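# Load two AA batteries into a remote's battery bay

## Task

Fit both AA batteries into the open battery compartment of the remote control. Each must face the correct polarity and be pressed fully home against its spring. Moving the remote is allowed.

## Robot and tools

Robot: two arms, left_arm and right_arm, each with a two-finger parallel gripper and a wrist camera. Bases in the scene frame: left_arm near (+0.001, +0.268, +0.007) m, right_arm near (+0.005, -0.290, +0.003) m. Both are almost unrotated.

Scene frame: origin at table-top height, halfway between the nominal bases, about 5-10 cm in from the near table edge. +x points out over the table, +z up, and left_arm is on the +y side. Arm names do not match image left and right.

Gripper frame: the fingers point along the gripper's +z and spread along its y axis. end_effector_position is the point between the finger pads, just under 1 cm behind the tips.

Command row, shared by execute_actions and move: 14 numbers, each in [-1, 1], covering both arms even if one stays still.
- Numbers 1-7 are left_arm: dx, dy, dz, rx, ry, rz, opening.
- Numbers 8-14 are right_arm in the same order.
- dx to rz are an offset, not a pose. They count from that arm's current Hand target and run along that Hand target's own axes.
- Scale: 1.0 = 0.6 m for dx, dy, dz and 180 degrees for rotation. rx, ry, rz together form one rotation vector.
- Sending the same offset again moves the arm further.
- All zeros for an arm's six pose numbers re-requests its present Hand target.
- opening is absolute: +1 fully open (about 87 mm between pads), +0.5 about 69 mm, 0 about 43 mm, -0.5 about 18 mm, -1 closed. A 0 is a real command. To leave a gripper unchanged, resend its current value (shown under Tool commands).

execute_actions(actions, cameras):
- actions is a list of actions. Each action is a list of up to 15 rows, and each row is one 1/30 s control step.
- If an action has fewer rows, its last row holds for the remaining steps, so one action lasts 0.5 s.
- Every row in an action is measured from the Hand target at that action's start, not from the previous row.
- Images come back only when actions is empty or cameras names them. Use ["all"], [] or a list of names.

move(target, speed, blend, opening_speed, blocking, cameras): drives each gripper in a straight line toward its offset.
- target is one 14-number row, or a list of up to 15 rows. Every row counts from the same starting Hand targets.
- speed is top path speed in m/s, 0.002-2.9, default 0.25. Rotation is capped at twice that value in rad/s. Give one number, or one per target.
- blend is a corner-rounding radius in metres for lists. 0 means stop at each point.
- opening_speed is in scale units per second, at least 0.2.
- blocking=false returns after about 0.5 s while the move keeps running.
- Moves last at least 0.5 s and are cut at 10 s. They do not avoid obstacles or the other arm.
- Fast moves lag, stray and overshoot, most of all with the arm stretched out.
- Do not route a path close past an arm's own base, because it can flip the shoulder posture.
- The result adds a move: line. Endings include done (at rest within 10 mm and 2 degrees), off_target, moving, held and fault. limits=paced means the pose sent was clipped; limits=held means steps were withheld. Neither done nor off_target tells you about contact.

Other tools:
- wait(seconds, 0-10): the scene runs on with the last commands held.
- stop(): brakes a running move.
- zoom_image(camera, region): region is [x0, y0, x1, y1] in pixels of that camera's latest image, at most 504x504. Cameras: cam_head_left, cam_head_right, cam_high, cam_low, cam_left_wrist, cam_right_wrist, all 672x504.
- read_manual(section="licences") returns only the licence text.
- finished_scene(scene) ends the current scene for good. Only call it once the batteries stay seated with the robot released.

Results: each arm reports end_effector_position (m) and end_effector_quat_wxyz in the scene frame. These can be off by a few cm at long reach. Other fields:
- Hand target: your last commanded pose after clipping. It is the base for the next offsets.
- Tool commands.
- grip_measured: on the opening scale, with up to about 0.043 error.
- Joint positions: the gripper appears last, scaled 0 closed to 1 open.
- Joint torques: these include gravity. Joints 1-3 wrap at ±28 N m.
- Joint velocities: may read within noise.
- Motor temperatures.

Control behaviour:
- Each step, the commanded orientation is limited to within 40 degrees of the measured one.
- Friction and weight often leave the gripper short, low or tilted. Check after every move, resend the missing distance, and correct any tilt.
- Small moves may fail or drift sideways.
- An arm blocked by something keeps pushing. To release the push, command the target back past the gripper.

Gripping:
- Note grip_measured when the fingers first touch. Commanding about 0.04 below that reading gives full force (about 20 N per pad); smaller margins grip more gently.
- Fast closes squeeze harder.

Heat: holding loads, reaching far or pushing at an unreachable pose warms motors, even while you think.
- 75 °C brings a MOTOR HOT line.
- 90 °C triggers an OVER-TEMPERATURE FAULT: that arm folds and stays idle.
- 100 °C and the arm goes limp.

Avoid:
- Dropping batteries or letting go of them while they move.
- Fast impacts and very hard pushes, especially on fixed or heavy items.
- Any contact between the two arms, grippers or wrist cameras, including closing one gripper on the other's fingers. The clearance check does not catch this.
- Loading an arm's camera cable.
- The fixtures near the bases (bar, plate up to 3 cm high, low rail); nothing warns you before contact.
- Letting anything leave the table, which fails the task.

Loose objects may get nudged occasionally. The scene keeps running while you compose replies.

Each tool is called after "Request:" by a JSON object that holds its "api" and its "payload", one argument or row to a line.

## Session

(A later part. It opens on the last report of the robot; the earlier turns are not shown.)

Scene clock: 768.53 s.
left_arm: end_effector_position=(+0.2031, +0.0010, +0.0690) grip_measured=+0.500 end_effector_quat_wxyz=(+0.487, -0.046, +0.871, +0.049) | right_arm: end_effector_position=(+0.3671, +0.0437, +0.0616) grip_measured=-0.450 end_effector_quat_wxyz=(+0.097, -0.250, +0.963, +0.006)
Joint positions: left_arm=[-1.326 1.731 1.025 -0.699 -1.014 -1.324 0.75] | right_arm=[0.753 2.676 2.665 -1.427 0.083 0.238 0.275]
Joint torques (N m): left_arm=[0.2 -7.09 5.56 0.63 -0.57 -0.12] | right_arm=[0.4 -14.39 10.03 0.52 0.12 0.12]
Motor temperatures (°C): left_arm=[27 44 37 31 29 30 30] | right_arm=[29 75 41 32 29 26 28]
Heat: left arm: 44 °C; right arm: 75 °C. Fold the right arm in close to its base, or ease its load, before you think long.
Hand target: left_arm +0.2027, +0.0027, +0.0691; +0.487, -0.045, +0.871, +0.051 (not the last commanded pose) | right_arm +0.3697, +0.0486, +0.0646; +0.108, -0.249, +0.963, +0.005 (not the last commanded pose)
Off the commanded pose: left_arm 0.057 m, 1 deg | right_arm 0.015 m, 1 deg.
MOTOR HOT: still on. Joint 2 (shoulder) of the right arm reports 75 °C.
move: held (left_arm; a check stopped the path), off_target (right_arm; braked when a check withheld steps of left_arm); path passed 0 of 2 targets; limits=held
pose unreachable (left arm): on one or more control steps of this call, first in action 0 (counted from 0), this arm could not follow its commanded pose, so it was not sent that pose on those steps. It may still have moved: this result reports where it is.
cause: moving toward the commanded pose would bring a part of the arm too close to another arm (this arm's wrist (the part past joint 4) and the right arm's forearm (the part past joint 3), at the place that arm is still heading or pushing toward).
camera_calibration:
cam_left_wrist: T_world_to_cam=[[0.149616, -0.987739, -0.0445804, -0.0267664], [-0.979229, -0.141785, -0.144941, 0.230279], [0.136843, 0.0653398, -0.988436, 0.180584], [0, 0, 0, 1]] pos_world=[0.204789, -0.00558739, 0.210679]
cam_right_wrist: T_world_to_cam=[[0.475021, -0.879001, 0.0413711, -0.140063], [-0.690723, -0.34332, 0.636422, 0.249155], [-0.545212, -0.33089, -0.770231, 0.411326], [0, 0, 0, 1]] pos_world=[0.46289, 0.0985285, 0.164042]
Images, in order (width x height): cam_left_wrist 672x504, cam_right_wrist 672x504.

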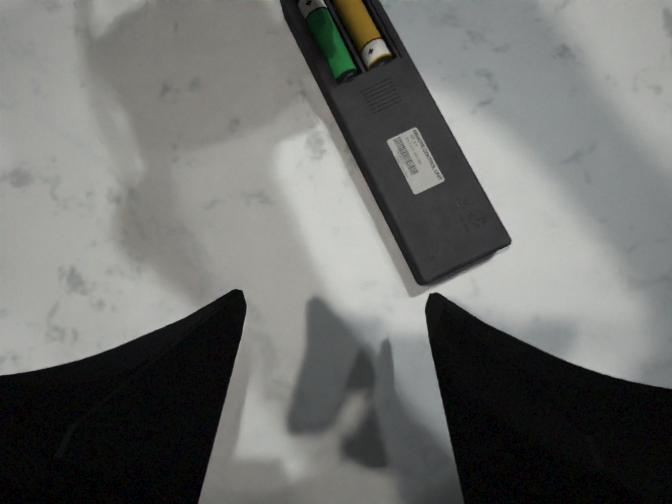

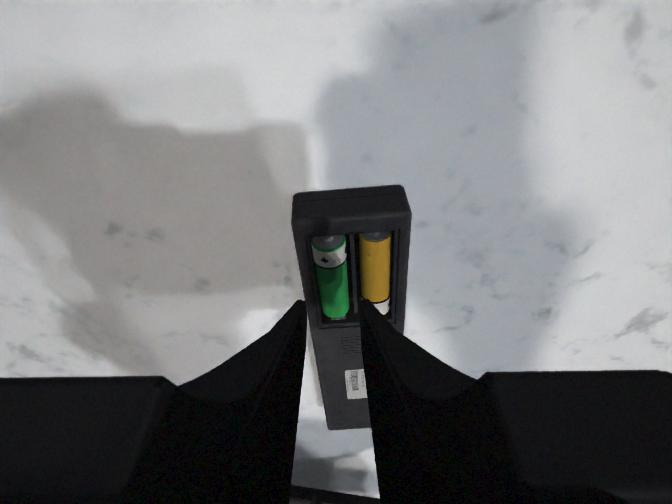

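Request:
{"api": "move", "payload": {
  "target": [
    [0,0.06,0,0,0,0,0.5,0,0,0,0,0,0,-0.45],
    [-0.01,0.06,0.086,0,0,0,0.5,0,0,0,0,0,0,-0.45],
    [-0.02,-0.028,0.086,0,0,0,0.5,0,0,0,0,0,0,-0.45]
  ],
  "speed": 0.12,
  "cameras": ["cam_left_wrist","cam_right_wrist"]
}}

Request:
{"api": "zoom_image", "payload": {
  "camera": "cam_right_wrist",
  "region": [220, 200, 450, 420]
}}

Scene clock: 772.17 s.
left_arm: end_effector_position=(+0.2444, +0.0434, +0.0488) grip_measured=+0.500 end_effector_quat_wxyz=(+0.487, -0.043, +0.871, +0.055) | right_arm: end_effector_position=(+0.3667, +0.0433, +0.0616) grip_measured=-0.450 end_effector_quat_wxyz=(+0.097, -0.250, +0.963, +0.005)
Joint positions: left_arm=[-1.142 1.635 0.797 -0.313 -0.964 -1.003 0.75] | right_arm=[0.753 2.676 2.665 -1.429 0.083 0.238 0.275]
Joint torques (N m): left_arm=[0.18 -6.48 5.78 1.2 -0.53 -0.13] | right_arm=[0.49 -14.2 10.4 0.52 0.15 0.14]
Motor temperatures (°C): left_arm=[27 44 37 31 29 30 30] | right_arm=[29 74 42 32 29 26 28]
Heat: left arm: 44 °C; right arm: 74 °C. Fold the right arm in close to its base, or ease its load, before you think long.
Hand target: left_arm +0.2448, +0.0430, +0.0508; +0.489, -0.045, +0.870, +0.053 (not the last commanded pose) | right_arm +0.3696, +0.0486, +0.0646; +0.108, -0.249, +0.963, +0.005
Off the commanded pose: left_arm 0.051 m, 1 deg | right_arm 0.007 m, 1 deg.
MOTOR HOT: still on. Joint 2 (shoulder) of the right arm reports 74 °C.
move: held (left_arm; a check stopped the path); path passed 2 of 3 targets; limits=held
pose unreachable (left arm): on one or more control steps of this call, first in action 0 (counted from 0), this arm could not follow its commanded pose, so it was not sent that pose on those steps. It may still have moved: this result reports where it is.
cause: moving toward the commanded pose would bring a part of the arm too close to another arm (this arm's wrist (the part past joint 4) and the right arm's forearm (the part past joint 3), along the way the arms are being sent, or toward where that arm still pushes).
camera_calibration:
cam_left_wrist: T_world_to_cam=[[0.150922, -0.986784, -0.0589828, 0.00846844], [-0.979223, -0.141057, -0.145692, 0.273822], [0.135446, 0.0797454, -0.98757, 0.15188], [0, 0, 0, 1]] pos_world=[0.246283, 0.0348695, 0.190385]
cam_right_wrist: T_world_to_cam=[[0.47476, -0.879126, 0.0417155, -0.140058], [-0.689968, -0.342345, 0.637764, 0.248417], [-0.546394, -0.331567, -0.769101, 0.411427], [0, 0, 0, 1]] pos_world=[0.462695, 0.0983319, 0.16384]
Images, in order (width x height): cam_left_wrist 672x504, cam_right_wrist 672x504.

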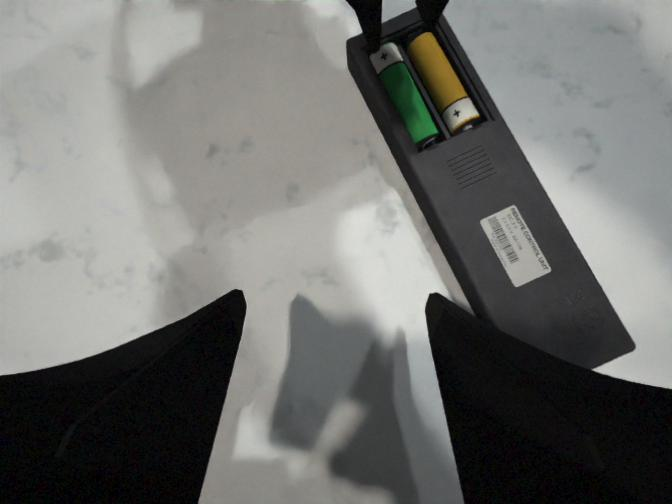

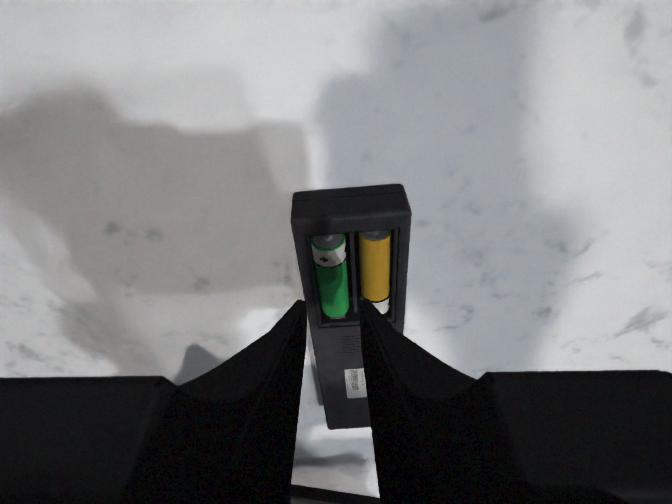

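Scaled by 2.191 from the camera's 672x504 image, which has a finer 960x720 frame.

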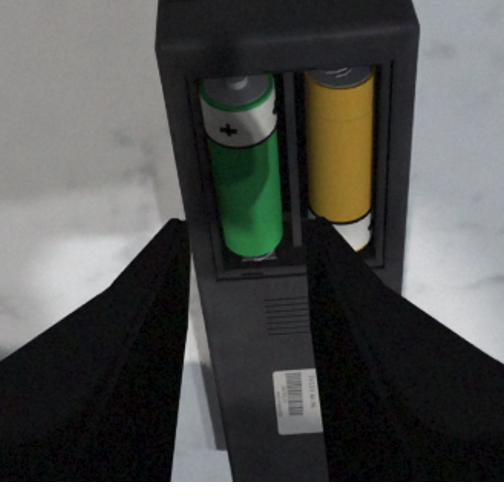

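Request:
{"api": "move", "payload": {
  "target": [
    [0,0.05,-0.03,0,0,0,1,0.07,-0.011,0.0,0,0,0,0.5],
    [0,0.05,-0.03,0,0,0,1,0.086,-0.011,0.075,0,0,0,0.5],
    [0,0.05,-0.03,0,0,0,1,0.086,-0.011,0.075,0,0,0,0.0],
    [0,0.05,-0.03,0,0,0,1,0.084,-0.043,0.075,0,0,0,0.0],
    [0,0.05,-0.03,0,0,0,1,0.084,-0.043,0.075,0,0,0,0.5],
    [0,0.05,-0.03,0,0,0,1,0.07,-0.043,-0.01,0,0,0,0.5]
  ],
  "speed": 0.1,
  "opening_speed": 1.5,
  "cameras": ["cam_left_wrist","cam_right_wrist"]
}}

Scene clock: 780.13 s.
left_arm: end_effector_position=(+0.2281, +0.0670, +0.0600) grip_measured=+0.993 end_effector_quat_wxyz=(+0.485, -0.045, +0.872, +0.052) | right_arm: end_effector_position=(+0.3358, -0.0021, +0.0371) grip_measured=+0.500 end_effector_quat_wxyz=(+0.073, -0.251, +0.965, -0.006)
Joint positions: left_arm=[-1.157 1.5 0.722 -0.391 -0.964 -1.031 0.996] | right_arm=[0.726 2.371 2.009 -1.127 0.078 0.213 0.75]
Joint torques (N m): left_arm=[-0.53 -6.34 4.93 1.04 -0.63 -0.21] | right_arm=[0.14 -17.91 10.15 0.47 0.14 0.07]
Motor temperatures (°C): left_arm=[27 44 36 32 29 30 30] | right_arm=[29 76 42 32 29 26 28]
Heat: left arm: 44 °C; right arm: 76 °C. Fold the right arm in close to its base, or ease its load, before you think long.
Hand target: left_arm +0.2256, +0.0703, +0.0615; +0.489, -0.045, +0.870, +0.053 | right_arm +0.3450, +0.0055, +0.0628; +0.108, -0.249, +0.963, +0.005
Off the commanded pose: left_arm 0.004 m, 0 deg | right_arm 0.028 m, 4 deg.
MOTOR HOT: still on. Joint 2 (shoulder) of the right arm reports 76 °C.
move: off_target (right_arm); target 3's new opening was sent with right_arm's hand 0.011 m and 3 deg from that target; target 5's new opening was sent with right_arm's hand 0.011 m and 1 deg from that target
camera_calibration:
cam_left_wrist: T_world_to_cam=[[0.15003, -0.987251, -0.0531689, 0.0348113], [-0.979877, -0.141318, -0.140959, 0.262744], [0.131649, 0.0732471, -0.988587, 0.164567], [0, 0, 0, 1]] pos_world=[0.230569, 0.0594438, 0.201576]
cam_right_wrist: T_world_to_cam=[[0.475962, -0.877903, 0.0524094, -0.1651], [-0.664329, -0.319842, 0.67555, 0.2172], [-0.576305, -0.356353, -0.735449, 0.369353], [0, 0, 0, 1]] pos_world=[0.435733, 0.0561478, 0.133563]
Images, in order (width x height): cam_left_wrist 672x504, cam_right_wrist 672x504.

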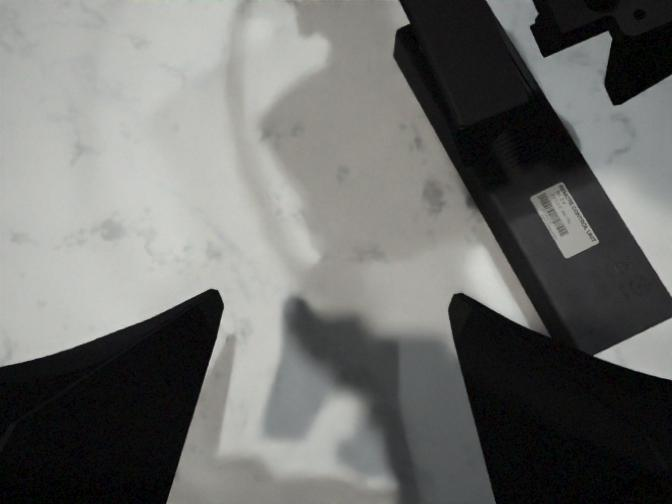

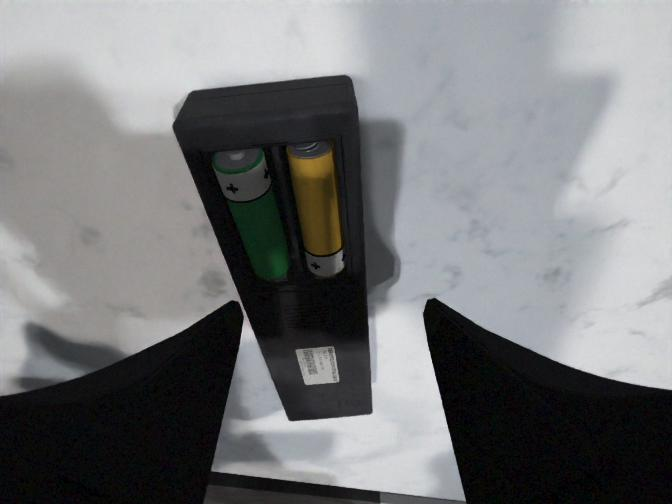

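Request:
{"api": "move", "payload": {
  "target": [
    [0.05,0,0.0,0,0,0,1,-0.04,0.0,-0.06,0,0,0,0.5],
    [0.055,0,0.068,0,0,0,1,-0.04,0,-0.06,0,0,0,0.5],
    [0.058,-0.134,0.068,0,0,0,1,-0.04,0,-0.06,0,0,0,0.5],
    [0.0335,-0.134,0.068,0,0,0,1,-0.04,0,-0.06,0,0,0,0.5]
  ],
  "speed": 0.12,
  "cameras": ["cam_left_wrist","cam_right_wrist"]
}}

Scene clock: 787.50 s.
left_arm: end_effector_position=(+0.2580, -0.0015, +0.0141) grip_measured=+0.993 end_effector_quat_wxyz=(+0.493, -0.047, +0.867, +0.054) | right_arm: end_effector_position=(+0.3520, +0.0122, +0.0979) grip_measured=+0.500 end_effector_quat_wxyz=(+0.095, -0.250, +0.964, +0.005)
Joint positions: left_arm=[-1.168 1.888 0.932 -0.219 -0.988 -1.044 0.996] | right_arm=[0.726 2.454 2.397 -1.384 0.078 0.213 0.75]
Joint torques (N m): left_arm=[0.88 -8.58 7.23 0.91 -0.36 0.02] | right_arm=[-0.09 -13.65 10.36 0.49 0.12 0.07]
Motor temperatures (°C): left_arm=[27 43 36 32 29 30 30] | right_arm=[29 78 44 32 29 26 27]
Heat: left arm: 43 °C; right arm: 78 °C. Fold the right arm in close to its base, or ease its load, before you think long.
Hand target: left_arm +0.2602, -0.0043, +0.0194; +0.489, -0.046, +0.870, +0.053 | right_arm +0.3581, +0.0147, +0.1030; +0.108, -0.249, +0.963, +0.005
Off the commanded pose: left_arm 0.006 m, 1 deg | right_arm 0.008 m, 2 deg.
MOTOR HOT: still on. Joint 2 (shoulder) of the right arm reports 78 °C.
move: done
camera_calibration:
cam_left_wrist: T_world_to_cam=[[0.15569, -0.986404, -0.0526005, -0.0412339], [-0.976263, -0.145536, -0.160405, 0.275127], [0.150569, 0.0763254, -0.985649, 0.115398], [0, 0, 0, 1]] pos_world=[0.257641, -0.00944031, 0.155705]
cam_right_wrist: T_world_to_cam=[[0.474225, -0.879429, 0.0414122, -0.161653], [-0.687978, -0.340815, 0.640727, 0.2034], [-0.549361, -0.332339, -0.766651, 0.421787], [0, 0, 0, 1]] pos_world=[0.448308, 0.067336, 0.199733]
Images, in order (width x height): cam_left_wrist 672x504, cam_right_wrist 672x504.

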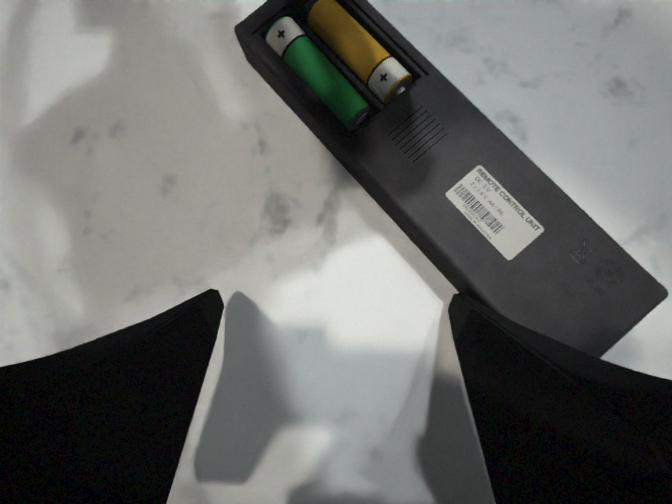

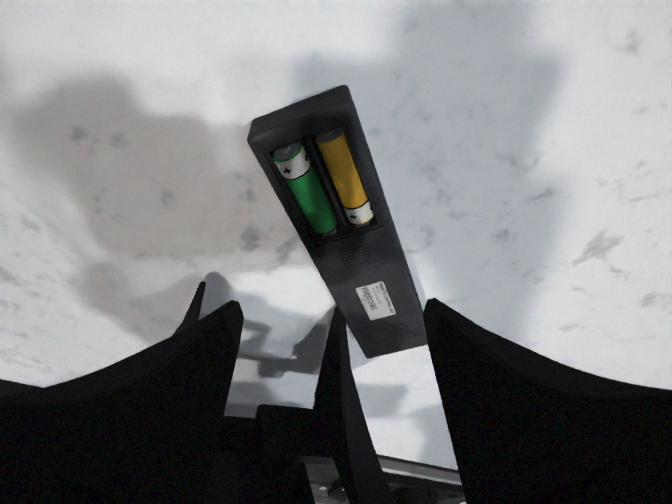

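Request:
{"api": "move", "payload": {
  "target": [
    [-0.031,0.133,-0.077,0,0,0,0.5,0.1,-0.044,-0.02,0,0,-0.139,0.6],
    [-0.031,0.133,-0.077,0,0,0,0.5,0.117,-0.044,0.03,0,0,-0.139,0.6]
  ],
  "speed": 0.12,
  "cameras": ["cam_right_wrist"]
}}

Scene clock: 795.57 s.
left_arm: end_effector_position=(+0.2237, +0.0665, +0.0627) grip_measured=+0.500 end_effector_quat_wxyz=(+0.489, -0.046, +0.870, +0.055) | right_arm: end_effector_position=(+0.3121, -0.0430, +0.0596) grip_measured=+0.600 end_effector_quat_wxyz=(+0.083, -0.447, +0.890, -0.018)
Joint positions: left_arm=[-1.18 1.5 0.732 -0.433 -0.982 -1.068 0.75] | right_arm=[0.732 2.137 1.714 -1.04 0.078 -0.204 0.8]
Joint torques (N m): left_arm=[-0.51 -6.34 4.88 0.98 -0.53 -0.21] | right_arm=[0.42 -15.68 5.82 0.63 0.13 -0.03]
Motor temperatures (°C): left_arm=[27 44 37 32 29 30 30] | right_arm=[29 80 44 32 29 26 27]
Heat: left arm: 44 °C; right arm: 80 °C. Fold the right arm in close to its base, or ease its load, before you think long.
Hand target: left_arm +0.2203, +0.0689, +0.0629; +0.489, -0.045, +0.870, +0.053 | right_arm +0.3146, -0.0408, +0.0719; +0.106, -0.451, +0.886, -0.019
Off the commanded pose: left_arm 0.004 m, 0 deg | right_arm 0.013 m, 3 deg.
MOTOR HOT: still on. Joint 2 (shoulder) of the right arm reports 80 °C.
move: off_target (right_arm)
camera_calibration:
cam_right_wrist: T_world_to_cam=[[0.787918, -0.605979, 0.10943, -0.27998], [-0.505558, -0.53513, 0.676791, 0.1142], [-0.351562, -0.588579, -0.727996, 0.277122], [0, 0, 0, 1]] pos_world=[0.375762, 0.0545575, 0.155092]
Images, in order (width x height): cam_right_wrist 672x504.

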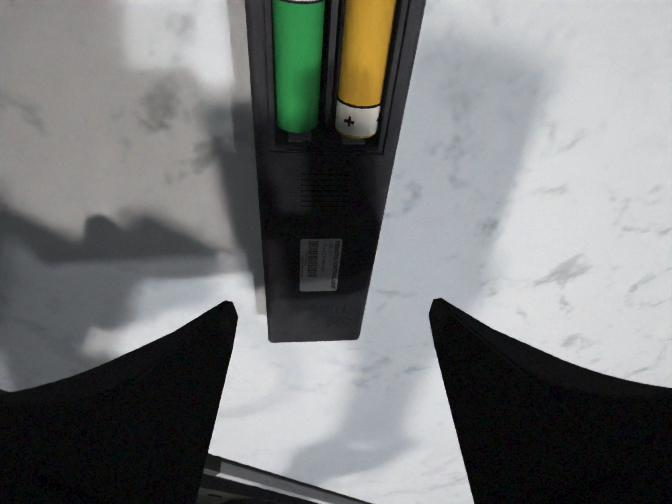

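Request:
{"api": "move", "payload": {
  "target": [
    [0,0,0,0,0,0,0.5,0.04,0.008,0.0,0,0,0,0.6],
    [0,0,0,0,0,0,0.5,0.047,0.008,0.068,0,0,0,0.6],
    [0,0,0,0,0,0,0.5,0.047,0.008,0.068,0,0,0,0.0],
    [0,0,0,0,0,0,0.5,0.023,0.034,0.068,0,0,0.139,0.0],
    [0,0,0,0,0,0,0.5,0.023,0.034,0.068,0,0,0.139,0.6],
    [0,0,0,0,0,0,0.5,0.02,0.034,-0.04,0,0,0.139,0.6]
  ],
  "speed": 0.12,
  "opening_speed": 2,
  "cameras": ["cam_left_wrist","cam_right_wrist"]
}}

Scene clock: 804.37 s.
left_arm: end_effector_position=(+0.2237, +0.0665, +0.0627) grip_measured=+0.500 end_effector_quat_wxyz=(+0.489, -0.046, +0.870, +0.055) | right_arm: end_effector_position=(+0.2823, -0.0497, +0.0738) grip_measured=+0.600 end_effector_quat_wxyz=(+0.085, -0.250, +0.964, -0.011)
Joint positions: left_arm=[-1.18 1.5 0.732 -0.433 -0.982 -1.068 0.75] | right_arm=[0.735 2.032 1.619 -1.061 0.098 0.221 0.8]
Joint torques (N m): left_arm=[-0.51 -6.34 4.88 0.97 -0.53 -0.21] | right_arm=[0.53 -13.55 9.95 0.43 -0.02 0.12]
Motor temperatures (°C): left_arm=[27 44 36 32 29 30 30] | right_arm=[29 78 43 32 29 26 28]
Heat: left arm: 44 °C; right arm: 78 °C. Fold the right arm in close to its base, or ease its load, before you think long.
Hand target: left_arm +0.2203, +0.0689, +0.0629; +0.489, -0.045, +0.870, +0.053 | right_arm +0.2864, -0.0398, +0.0906; +0.108, -0.249, +0.963, +0.005
Off the commanded pose: left_arm 0.004 m, 0 deg | right_arm 0.020 m, 3 deg.
MOTOR HOT: still on. Joint 2 (shoulder) of the right arm reports 78 °C.
move: off_target (right_arm)
camera_calibration:
cam_left_wrist: T_world_to_cam=[[0.154148, -0.986489, -0.0554834, 0.0341271], [-0.978142, -0.144431, -0.149591, 0.259055], [0.139556, 0.0773298, -0.98719, 0.165767], [0, 0, 0, 1]] pos_world=[0.224998, 0.0582627, 0.204289]
cam_right_wrist: T_world_to_cam=[[0.472926, -0.878544, 0.0670864, -0.18352], [-0.681324, -0.316356, 0.660088, 0.147698], [-0.558694, -0.35788, -0.748186, 0.344421], [0, 0, 0, 1]] pos_world=[0.379848, 0.00875634, 0.172509]
Images, in order (width x height): cam_left_wrist 672x504, cam_right_wrist 672x504.

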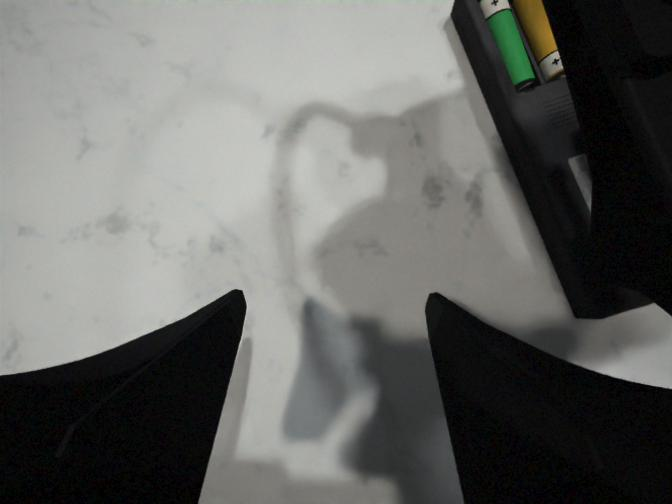

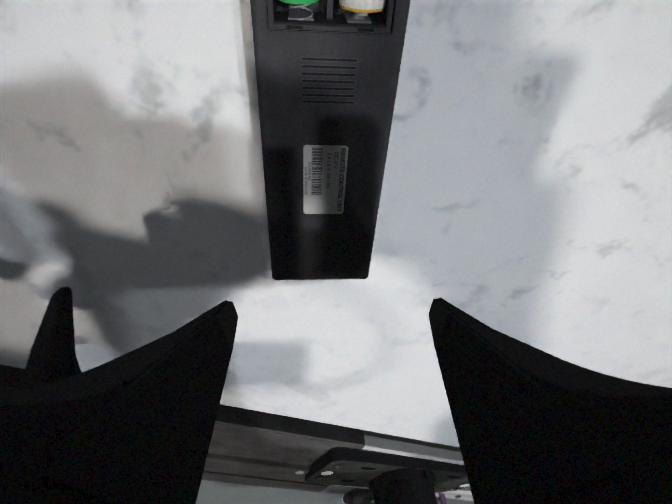

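Request:
{"api": "move", "payload": {
  "target": [0,0,0,0,0,0,1,-0.197,0.02,0.06,0,0,0,-0.45],
  "speed": 0.12
}}

Request:
{"api": "move", "payload": {
  "target": [
    [0.075,-0.001,0.02,0,0,0,1,0,0,0,0,0,0,-0.45],
    [0.079,-0.131,0.002,0,0,0,1,0,0,0,0,0,0,-0.45],
    [0.066,-0.135,0.023,0,0,0,1,0,0,0,0,0,0,-0.45]
  ],
  "speed": 0.12,
  "cameras": ["cam_left_wrist","cam_right_wrist"]
}}

Request:
{"api": "zoom_image", "payload": {
  "camera": "cam_right_wrist",
  "region": [220, 200, 450, 420]
}}

Scene clock: 811.20 s.
left_arm: end_effector_position=(+0.2237, +0.0665, +0.0627) grip_measured=+0.993 end_effector_quat_wxyz=(+0.489, -0.046, +0.870, +0.055) | right_arm: end_effector_position=(+0.3845, +0.0277, +0.0771) grip_measured=-0.450 end_effector_quat_wxyz=(+0.111, -0.249, +0.962, +0.001)
Joint positions: left_arm=[-1.18 1.5 0.732 -0.433 -0.982 -1.068 0.996] | right_arm=[0.714 2.728 2.833 -1.519 0.098 0.199 0.275]
Joint torques (N m): left_arm=[-0.51 -6.34 4.86 0.98 -0.53 -0.21] | right_arm=[-0.5 -14.56 9.84 0.57 -0.09 -0.03]
Motor temperatures (°C): left_arm=[27 44 36 32 29 30 30] | right_arm=[29 78 44 32 29 26 27]
Heat: left arm: 44 °C; right arm: 78 °C. Fold the right arm in close to its base, or ease its load, before you think long.
Hand target: left_arm +0.2203, +0.0689, +0.0629; +0.489, -0.045, +0.870, +0.053 | right_arm +0.3890, +0.0294, +0.0797; +0.108, -0.249, +0.963, +0.005
Off the commanded pose: left_arm 0.004 m, 0 deg | right_arm 0.005 m, 1 deg.
MOTOR HOT: still on. Joint 2 (shoulder) of the right arm reports 78 °C.
elbow stopped short (right arm): the move would have taken joint 3 (elbow) straighter than the controller allows.
move: done

Scene clock: 814.33 s.
left_arm: end_effector_position=(+0.2178, -0.0035, +0.0167) grip_measured=+0.993 end_effector_quat_wxyz=(+0.485, -0.042, +0.871, +0.057) | right_arm: end_effector_position=(+0.3844, +0.0275, +0.0771) grip_measured=-0.450 end_effector_quat_wxyz=(+0.110, -0.249, +0.962, +0.001)
Joint positions: left_arm=[-1.284 1.871 0.955 -0.444 -1.007 -1.248 0.996] | right_arm=[0.714 2.728 2.833 -1.52 0.098 0.199 0.275]
Joint torques (N m): left_arm=[0.58 -6.13 7.19 0.83 -0.6 -0.01] | right_arm=[-0.66 -14.52 9.84 0.58 -0.06 -0.03]
Motor temperatures (°C): left_arm=[27 43 36 32 29 30 30] | right_arm=[29 79 44 32 29 26 27]
Heat: left arm: 43 °C; right arm: 79 °C. Fold the right arm in close to its base, or ease its load, before you think long.
Hand target: left_arm +0.2220, -0.0105, +0.0181; +0.489, -0.045, +0.870, +0.053 | right_arm +0.3890, +0.0293, +0.0797; +0.108, -0.249, +0.963, +0.005
Off the commanded pose: left_arm 0.008 m, 1 deg | right_arm 0.006 m, 1 deg.
MOTOR HOT: still on. Joint 2 (shoulder) of the right arm reports 79 °C.
elbow stopped short (right arm): the move would have taken joint 3 (elbow) straighter than the controller allows.
move: done
camera_calibration:
cam_left_wrist: T_world_to_cam=[[0.150196, -0.986578, -0.0640636, -0.0354714], [-0.979786, -0.139875, -0.143021, 0.236579], [0.13214, 0.0842496, -0.987644, 0.128305], [0, 0, 0, 1]] pos_world=[0.220171, -0.0127136, 0.158283]
cam_right_wrist: T_world_to_cam=[[0.470166, -0.88076, 0.0566264, -0.162292], [-0.709562, -0.339063, 0.617704, 0.254308], [-0.524849, -0.330603, -0.784369, 0.420577], [0, 0, 0, 1]] pos_world=[0.477491, 0.08233, 0.181991]
Images, in order (width x height): cam_left_wrist 672x504, cam_right_wrist 672x504.

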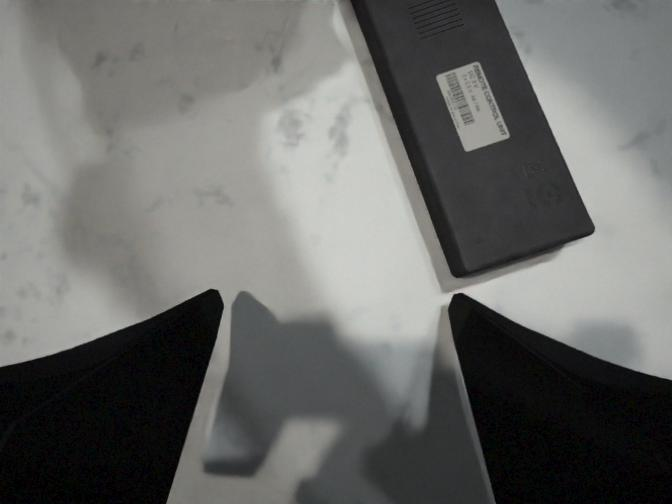

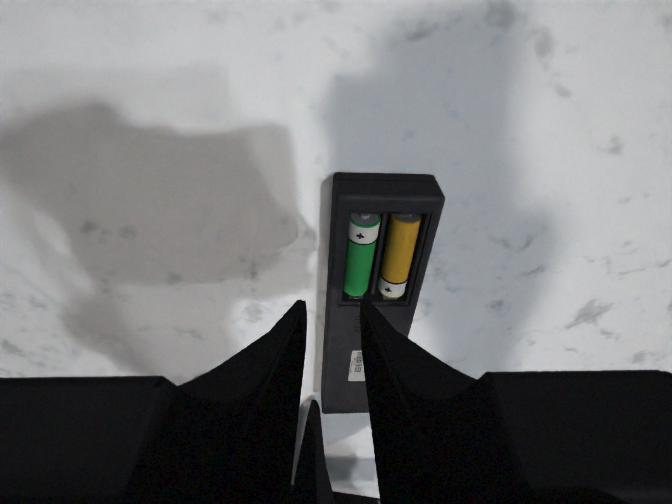

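Scaled by 2.191 from the camera's 672x504 image, which has a finer 960x720 frame.

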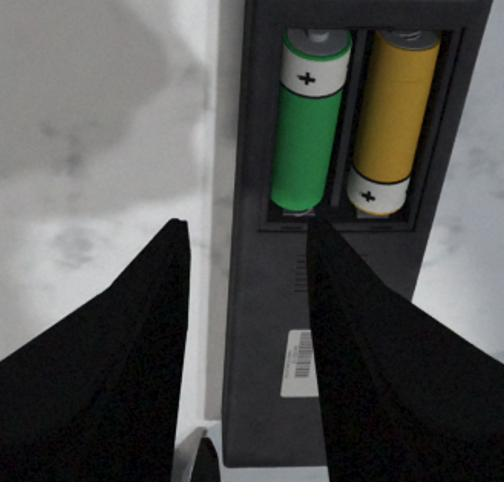

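Request:
{"api": "move", "payload": {
  "target": [
    [0,-0.014,0,0,0,0,1,0,-0.029,0,0,0,0.025,-0.45],
    [0,-0.014,0,0,0,0,1,0.01,-0.029,0.062,0,0,0.025,-0.45]
  ],
  "speed": 0.1,
  "cameras": ["cam_left_wrist","cam_right_wrist"]
}}

Request:
{"api": "zoom_image", "payload": {
  "camera": "cam_right_wrist",
  "region": [220, 200, 450, 420]
}}

Scene clock: 817.50 s.
left_arm: end_effector_position=(+0.2206, -0.0125, +0.0158) grip_measured=+0.993 end_effector_quat_wxyz=(+0.486, -0.043, +0.871, +0.055) | right_arm: end_effector_position=(+0.3917, +0.0082, +0.0360) grip_measured=-0.450 end_effector_quat_wxyz=(+0.085, -0.217, +0.973, -0.008)
Joint positions: left_arm=[-1.284 1.9 0.99 -0.444 -1.007 -1.247 0.996] | right_arm=[0.67 2.656 2.524 -1.336 0.092 0.225 0.275]
Joint torques (N m): left_arm=[0.17 -6.46 7.51 0.72 -0.61 -0.13] | right_arm=[-0.66 -18.06 4.92 0.97 -0.11 0.07]
Motor temperatures (°C): left_arm=[27 43 37 32 29 30 30] | right_arm=[29 80 44 32 29 26 27]
Heat: left arm: 43 °C; right arm: 80 °C. Fold the right arm in close to its base, or ease its load, before you think long.
Hand target: left_arm +0.2231, -0.0188, +0.0178; +0.489, -0.045, +0.870, +0.053 | right_arm +0.3999, +0.0137, +0.0429; +0.107, -0.211, +0.972, +0.009
Off the commanded pose: left_arm 0.007 m, 0 deg | right_arm 0.012 m, 3 deg.
MOTOR HOT: still on. Joint 2 (shoulder) of the right arm reports 80 °C.
move: off_target (right_arm)
camera_calibration:
cam_left_wrist: T_world_to_cam=[[0.150131, -0.986963, -0.0580049, -0.0449802], [-0.979537, -0.140534, -0.144074, 0.237952], [0.134044, 0.078448, -0.987865, 0.127253], [0, 0, 0, 1]] pos_world=[0.222778, -0.0209361, 0.157382]
cam_right_wrist: T_world_to_cam=[[0.411585, -0.909634, 0.056246, -0.157225], [-0.700108, -0.276062, 0.658512, 0.272636], [-0.583478, -0.310412, -0.750465, 0.407342], [0, 0, 0, 1]] pos_world=[0.493261, 0.0586905, 0.135006]
Images, in order (width x height): cam_left_wrist 672x504, cam_right_wrist 672x504.

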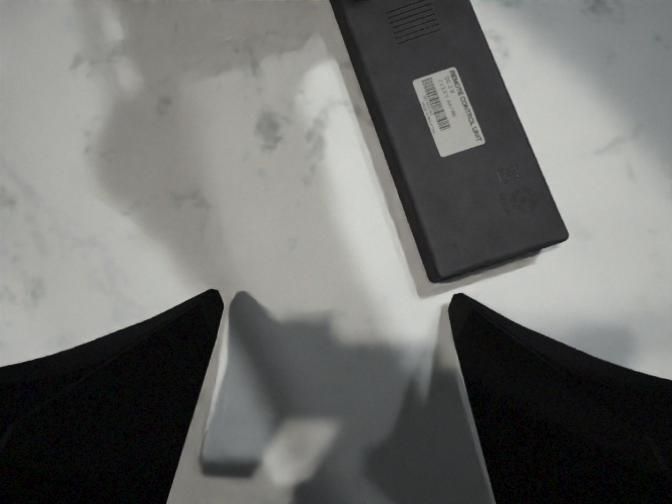

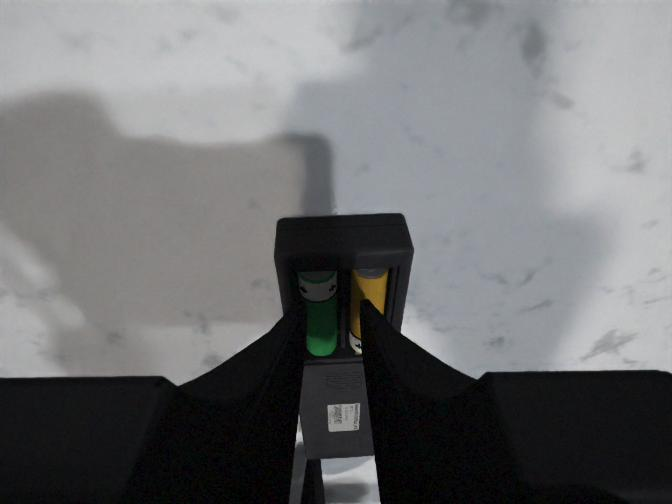

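Scaled by 2.191 from the camera's 672x504 image, which has a finer 960x720 frame.

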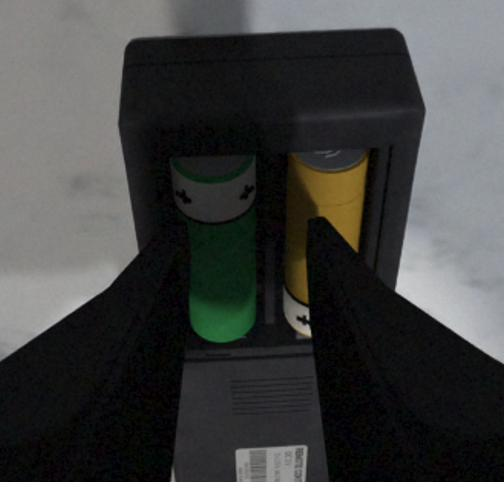

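Request:
{"api": "move", "payload": {
  "target": [
    [0,0,0,0,0,0,1,-0.003,0,-0.03,0,0,0,-0.4],
    [0,0,0,0,0,0,1,-0.003,0.011,-0.03,0,0,0,-0.4],
    [0,0,0,0,0,0,1,0.002,0.011,0.004,0,0,0,-0.4],
    [0,0,0,0,0,0,1,0.002,0.011,0.004,0,0,0,-0.95],
    [0,0,0,0,0,0,1,0.065,0.011,0.005,0,0.03,0,-0.95],
    [0,0,0,0,0,0,1,0.095,0.011,0.03,0,0.08,0,-0.95]
  ],
  "speed": 0.1,
  "opening_speed": 2,
  "cameras": ["cam_left_wrist","cam_right_wrist","cam_low"]
}}

Request:
{"api": "zoom_image", "payload": {
  "camera": "cam_right_wrist",
  "region": [220, 200, 450, 420]
}}

Request:
{"api": "zoom_image", "payload": {
  "camera": "cam_low",
  "region": [420, 230, 540, 320]
}}

Scene clock: 823.70 s.
left_arm: end_effector_position=(+0.2206, -0.0126, +0.0158) grip_measured=+0.993 end_effector_quat_wxyz=(+0.486, -0.043, +0.871, +0.055) | right_arm: end_effector_position=(+0.3694, +0.0022, +0.0334) grip_measured=-0.950 end_effector_quat_wxyz=(+0.042, -0.210, +0.977, -0.013)
Joint positions: left_arm=[-1.284 1.9 0.99 -0.444 -1.007 -1.247 0.996] | right_arm=[0.677 2.644 2.486 -1.393 0.065 0.251 0.025]
Joint torques (N m): left_arm=[0.18 -6.48 7.51 0.72 -0.61 -0.13] | right_arm=[0.02 -10.61 6.84 -0.16 -0.35 0.11]
Motor temperatures (°C): left_arm=[27 43 37 32 29 30 30] | right_arm=[29 82 43 32 29 26 27]
Heat: left arm: 43 °C; right arm: 82 °C. Fold the right arm in close to its base, or ease its load, before you think long.
Hand target: left_arm +0.2231, -0.0188, +0.0178; +0.489, -0.045, +0.870, +0.053 | right_arm +0.3502, -0.0024, +0.0130; -0.015, -0.210, +0.977, -0.017
Off the commanded pose: left_arm 0.007 m, 0 deg | right_arm 0.028 m, 7 deg.
MOTOR HOT: still on. Joint 2 (shoulder) of the right arm reports 82 °C.
move: off_target (right_arm)
camera_calibration:
cam_left_wrist: T_world_to_cam=[[0.15001, -0.986984, -0.0579693, -0.0449596], [-0.979596, -0.140443, -0.143764, 0.237917], [0.133751, 0.0783524, -0.987913, 0.127323], [0, 0, 0, 1]] pos_world=[0.222777, -0.0209366, 0.157382]
cam_right_wrist: T_world_to_cam=[[0.401652, -0.914512, 0.048419, -0.149485], [-0.648555, -0.246719, 0.720074, 0.235849], [-0.64657, -0.320621, -0.692206, 0.411921], [0, 0, 0, 1]] pos_world=[0.479338, 0.0535532, 0.122544]
Images, in order (width x height): cam_low 672x504, cam_left_wrist 672x504, cam_right_wrist 672x504.

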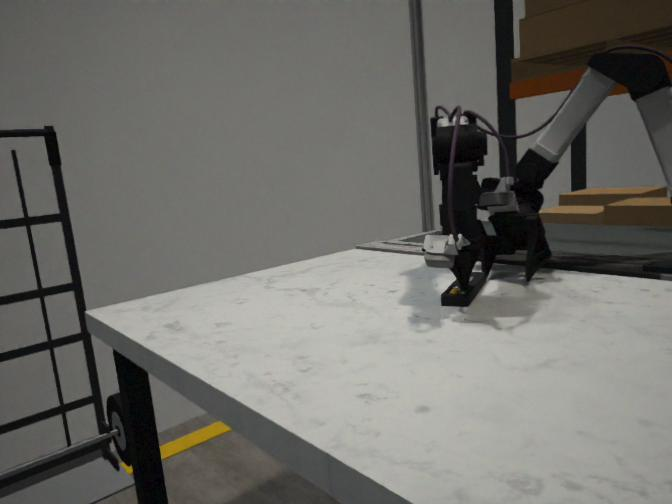

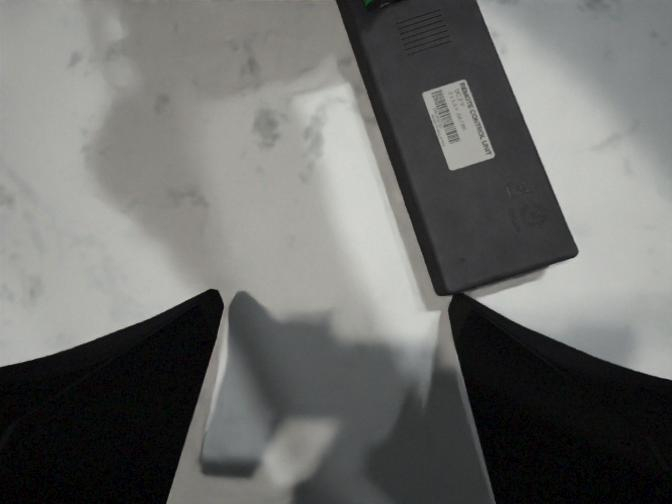

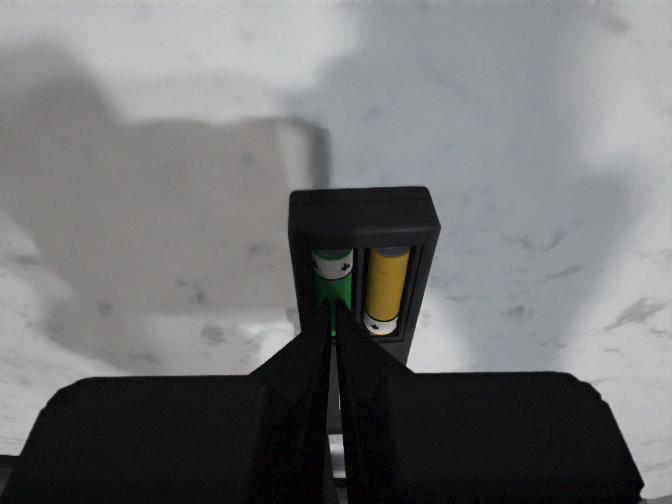

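Scaled by 2.191 from the camera's 672x504 image, which has a finer 960x720 frame.

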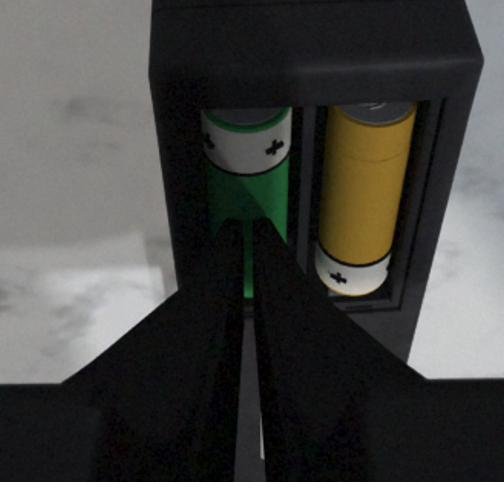

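Scaled by 4.200 from the camera's 672x504 image, which has a finer 960x720 frame.

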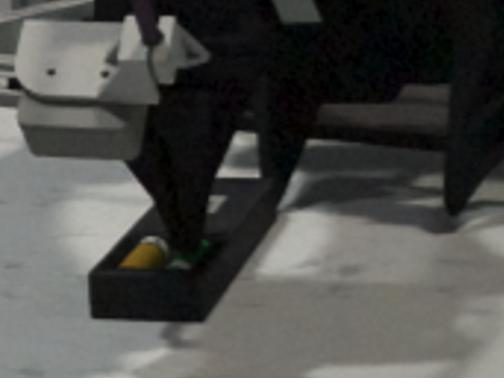

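Request:
{"api": "move", "payload": {
  "target": [
    [0,0,0,0,0,0,1,0,0,-0.09,0,0,0,-0.95],
    [0,0,0,0,0,0,1,0.06,0,-0.12,0,-0.08,0,-0.95]
  ],
  "speed": 0.12,
  "cameras": ["cam_right_wrist","cam_low"]
}}

Request:
{"api": "zoom_image", "payload": {
  "camera": "cam_right_wrist",
  "region": [220, 60, 450, 280]
}}

Request:
{"api": "zoom_image", "payload": {
  "camera": "cam_low",
  "region": [430, 255, 500, 310]
}}

Scene clock: 827.30 s.
left_arm: end_effector_position=(+0.2206, -0.0126, +0.0158) grip_measured=+0.993 end_effector_quat_wxyz=(+0.486, -0.043, +0.871, +0.055) | right_arm: end_effector_position=(+0.3172, -0.0166, +0.0743) grip_measured=-0.950 end_effector_quat_wxyz=(+0.085, -0.213, +0.973, +0.005)
Joint positions: left_arm=[-1.284 1.9 0.99 -0.444 -1.007 -1.247 0.996] | right_arm=[0.721 2.215 1.9 -1.145 0.074 0.285 0.025]
Joint torques (N m): left_arm=[0.17 -6.46 7.51 0.72 -0.61 -0.12] | right_arm=[0.42 -16.27 5.81 0.69 0.17 0.12]
Motor temperatures (°C): left_arm=[27 43 37 32 29 30 30] | right_arm=[29 82 43 32 29 26 27]
Heat: left arm: 43 °C; right arm: 82 °C. Fold the right arm in close to its base, or ease its load, before you think long.
Hand target: left_arm +0.2231, -0.0188, +0.0178; +0.489, -0.045, +0.870, +0.053 | right_arm +0.3190, -0.0144, +0.0863; +0.107, -0.211, +0.972, +0.009
Off the commanded pose: left_arm 0.007 m, 0 deg | right_arm 0.012 m, 3 deg.
MOTOR HOT: still on. Joint 2 (shoulder) of the right arm reports 82 °C.
move: off_target (right_arm)
camera_calibration:
cam_right_wrist: T_world_to_cam=[[0.407239, -0.912841, 0.0296132, -0.148015], [-0.697928, -0.29012, 0.654772, 0.187683], [-0.589111, -0.287317, -0.755246, 0.387556], [0, 0, 0, 1]] pos_world=[0.41958, 0.0306874, 0.174194]
Images, in order (width x height): cam_low 672x504, cam_right_wrist 672x504.

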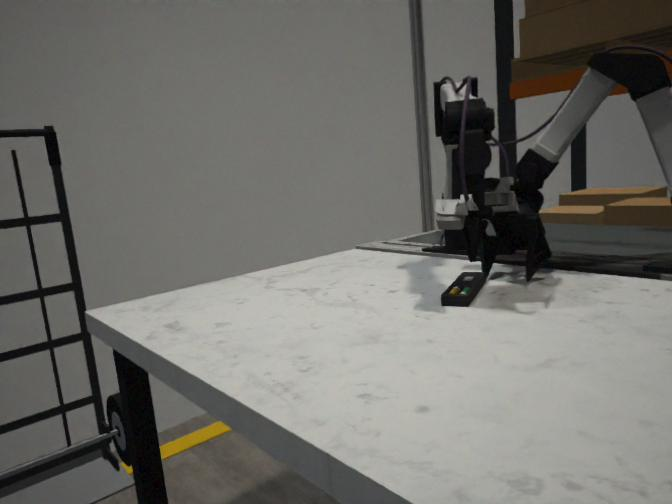

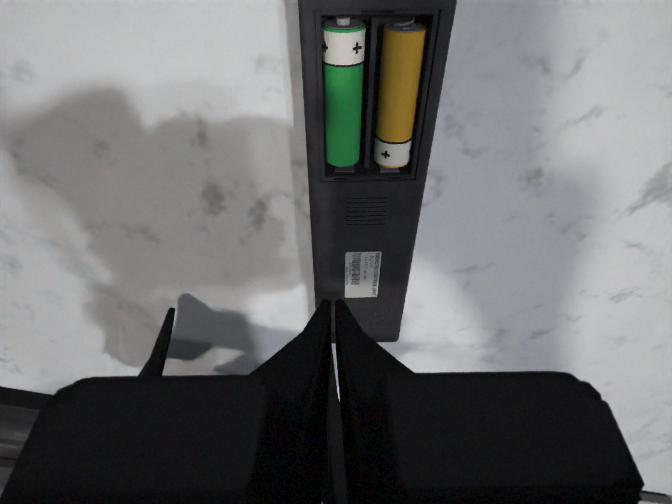

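Scaled by 2.191 from the camera's 672x504 image, which has a finer 960x720 frame.

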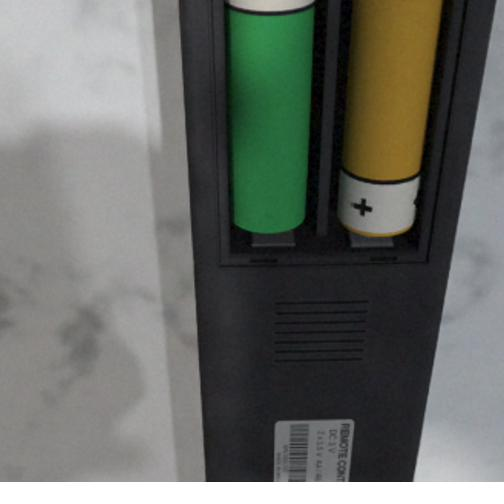

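Scaled by 7.200 from the camera's 672x504 image, which has a finer 960x720 frame.

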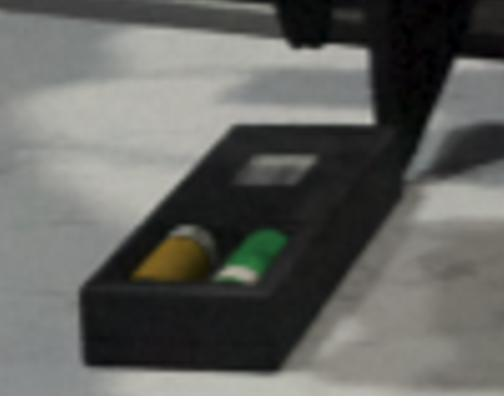

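Request:
{"api": "zoom_image", "payload": {
  "camera": "cam_right_wrist",
  "region": [280, 0, 460, 180]
}}

Request:
{"api": "move", "payload": {
  "target": [0,0,0,0,0,0,1,-0.01,-0.1,-0.08,0,0,0,-0.95],
  "speed": 0.12
}}

Request:
{"api": "move", "payload": {
  "target": [0.0,0.1,-0.07,0,0,0,1,0,-0.05,0,0,0,0,-0.95],
  "speed": 0.12,
  "cameras": ["cam_right_wrist","cam_low"]
}}

Scaled by 2.800 from the camera's 672x504 image, which has a finer 960x720 frame.

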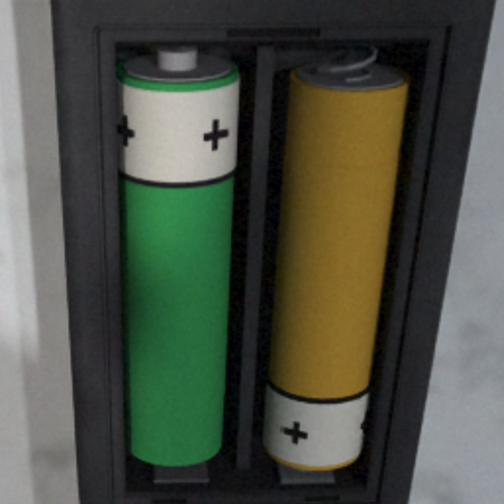

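Scene clock: 829.70 s.
left_arm: end_effector_position=(+0.2206, -0.0126, +0.0158) grip_measured=+0.993 end_effector_quat_wxyz=(+0.486, -0.043, +0.871, +0.055) | right_arm: end_effector_position=(+0.3329, -0.0735, +0.1145) grip_measured=-0.950 end_effector_quat_wxyz=(+0.078, -0.210, +0.975, -0.005)
Joint positions: left_arm=[-1.284 1.9 0.99 -0.444 -1.007 -1.247 0.996] | right_arm=[0.599 2.138 1.938 -1.273 0.074 0.17 0.025]
Joint torques (N m): left_arm=[0.17 -6.46 7.51 0.72 -0.61 -0.12] | right_arm=[-0.2 -15.27 10.33 0.49 -0.04 -0.04]
Motor temperatures (°C): left_arm=[27 43 37 32 29 30 30] | right_arm=[29 82 43 32 29 26 27]
Heat: left arm: 43 °C; right arm: 82 °C. Fold the right arm in close to its base, or ease its load, before you think long.
Hand target: left_arm +0.2231, -0.0188, +0.0178; +0.489, -0.045, +0.870, +0.053 | right_arm +0.3392, -0.0696, +0.1360; +0.107, -0.211, +0.972, +0.009
Off the commanded pose: left_arm 0.007 m, 0 deg | right_arm 0.023 m, 4 deg.
MOTOR HOT: still on. Joint 2 (shoulder) of the right arm reports 82 °C.
move: off_target (right_arm)

Scene clock: 831.13 s.
left_arm: end_effector_position=(+0.1803, +0.0331, +0.0381) grip_measured=+0.993 end_effector_quat_wxyz=(+0.482, -0.044, +0.873, +0.056) | right_arm: end_effector_position=(+0.3485, -0.0998, +0.1192) grip_measured=-0.950 end_effector_quat_wxyz=(+0.083, -0.210, +0.974, -0.007)
Joint positions: left_arm=[-1.374 1.696 0.851 -0.659 -1.011 -1.421 0.996] | right_arm=[0.53 2.125 1.938 -1.273 0.074 0.099 0.025]
Joint torques (N m): left_arm=[-0.4 -7.47 4.66 0.44 -0.73 -0.22] | right_arm=[-0.38 -15.79 8.16 0.59 -0.11 -0.01]
Motor temperatures (°C): left_arm=[27 43 37 31 29 30 30] | right_arm=[29 82 43 32 29 26 27]
Heat: left arm: 43 °C; right arm: 82 °C. Fold the right arm in close to its base, or ease its load, before you think long.
Hand target: left_arm +0.1799, +0.0350, +0.0423; +0.489, -0.045, +0.870, +0.053 | right_arm +0.3515, -0.0968, +0.1368; +0.107, -0.211, +0.972, +0.009
Off the commanded pose: left_arm 0.005 m, 1 deg | right_arm 0.018 m, 3 deg.
MOTOR HOT: still on. Joint 2 (shoulder) of the right arm reports 82 °C.
move: off_target (right_arm)
camera_calibration:
cam_right_wrist: T_world_to_cam=[[0.399758, -0.915147, 0.0519599, -0.238275], [-0.701213, -0.268815, 0.660332, 0.158587], [-0.590334, -0.300408, -0.749174, 0.414374], [0, 0, 0, 1]] pos_world=[0.451074, -0.0509447, 0.218099]
Images, in order (width x height): cam_low 672x504, cam_right_wrist 672x504.

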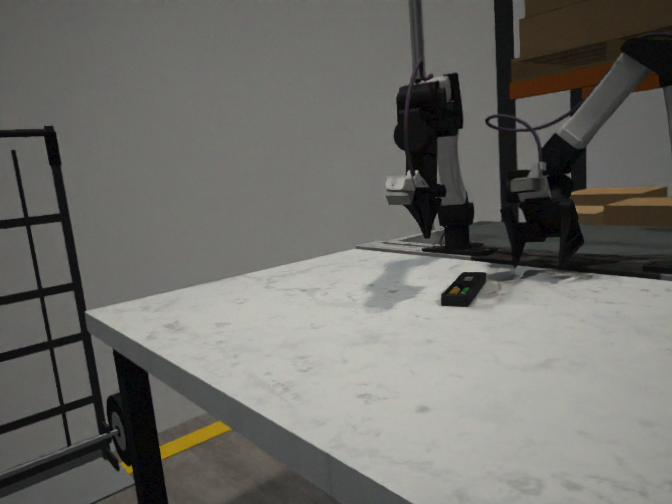

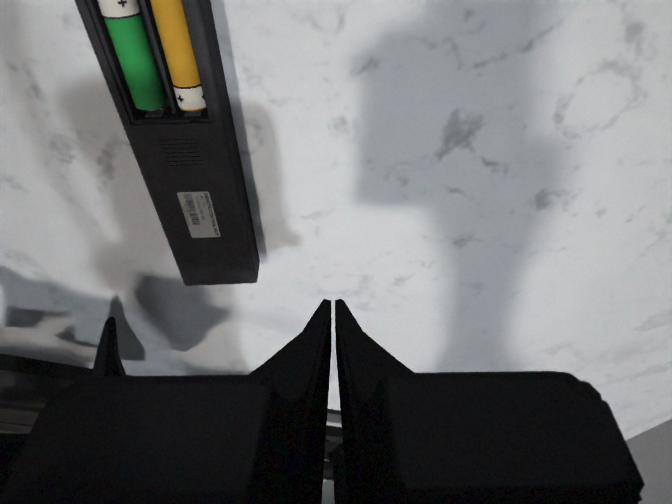

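Request:
{"api": "finished_scene", "payload": {
  "scene": 2
}}

The scene is finished: the task was done.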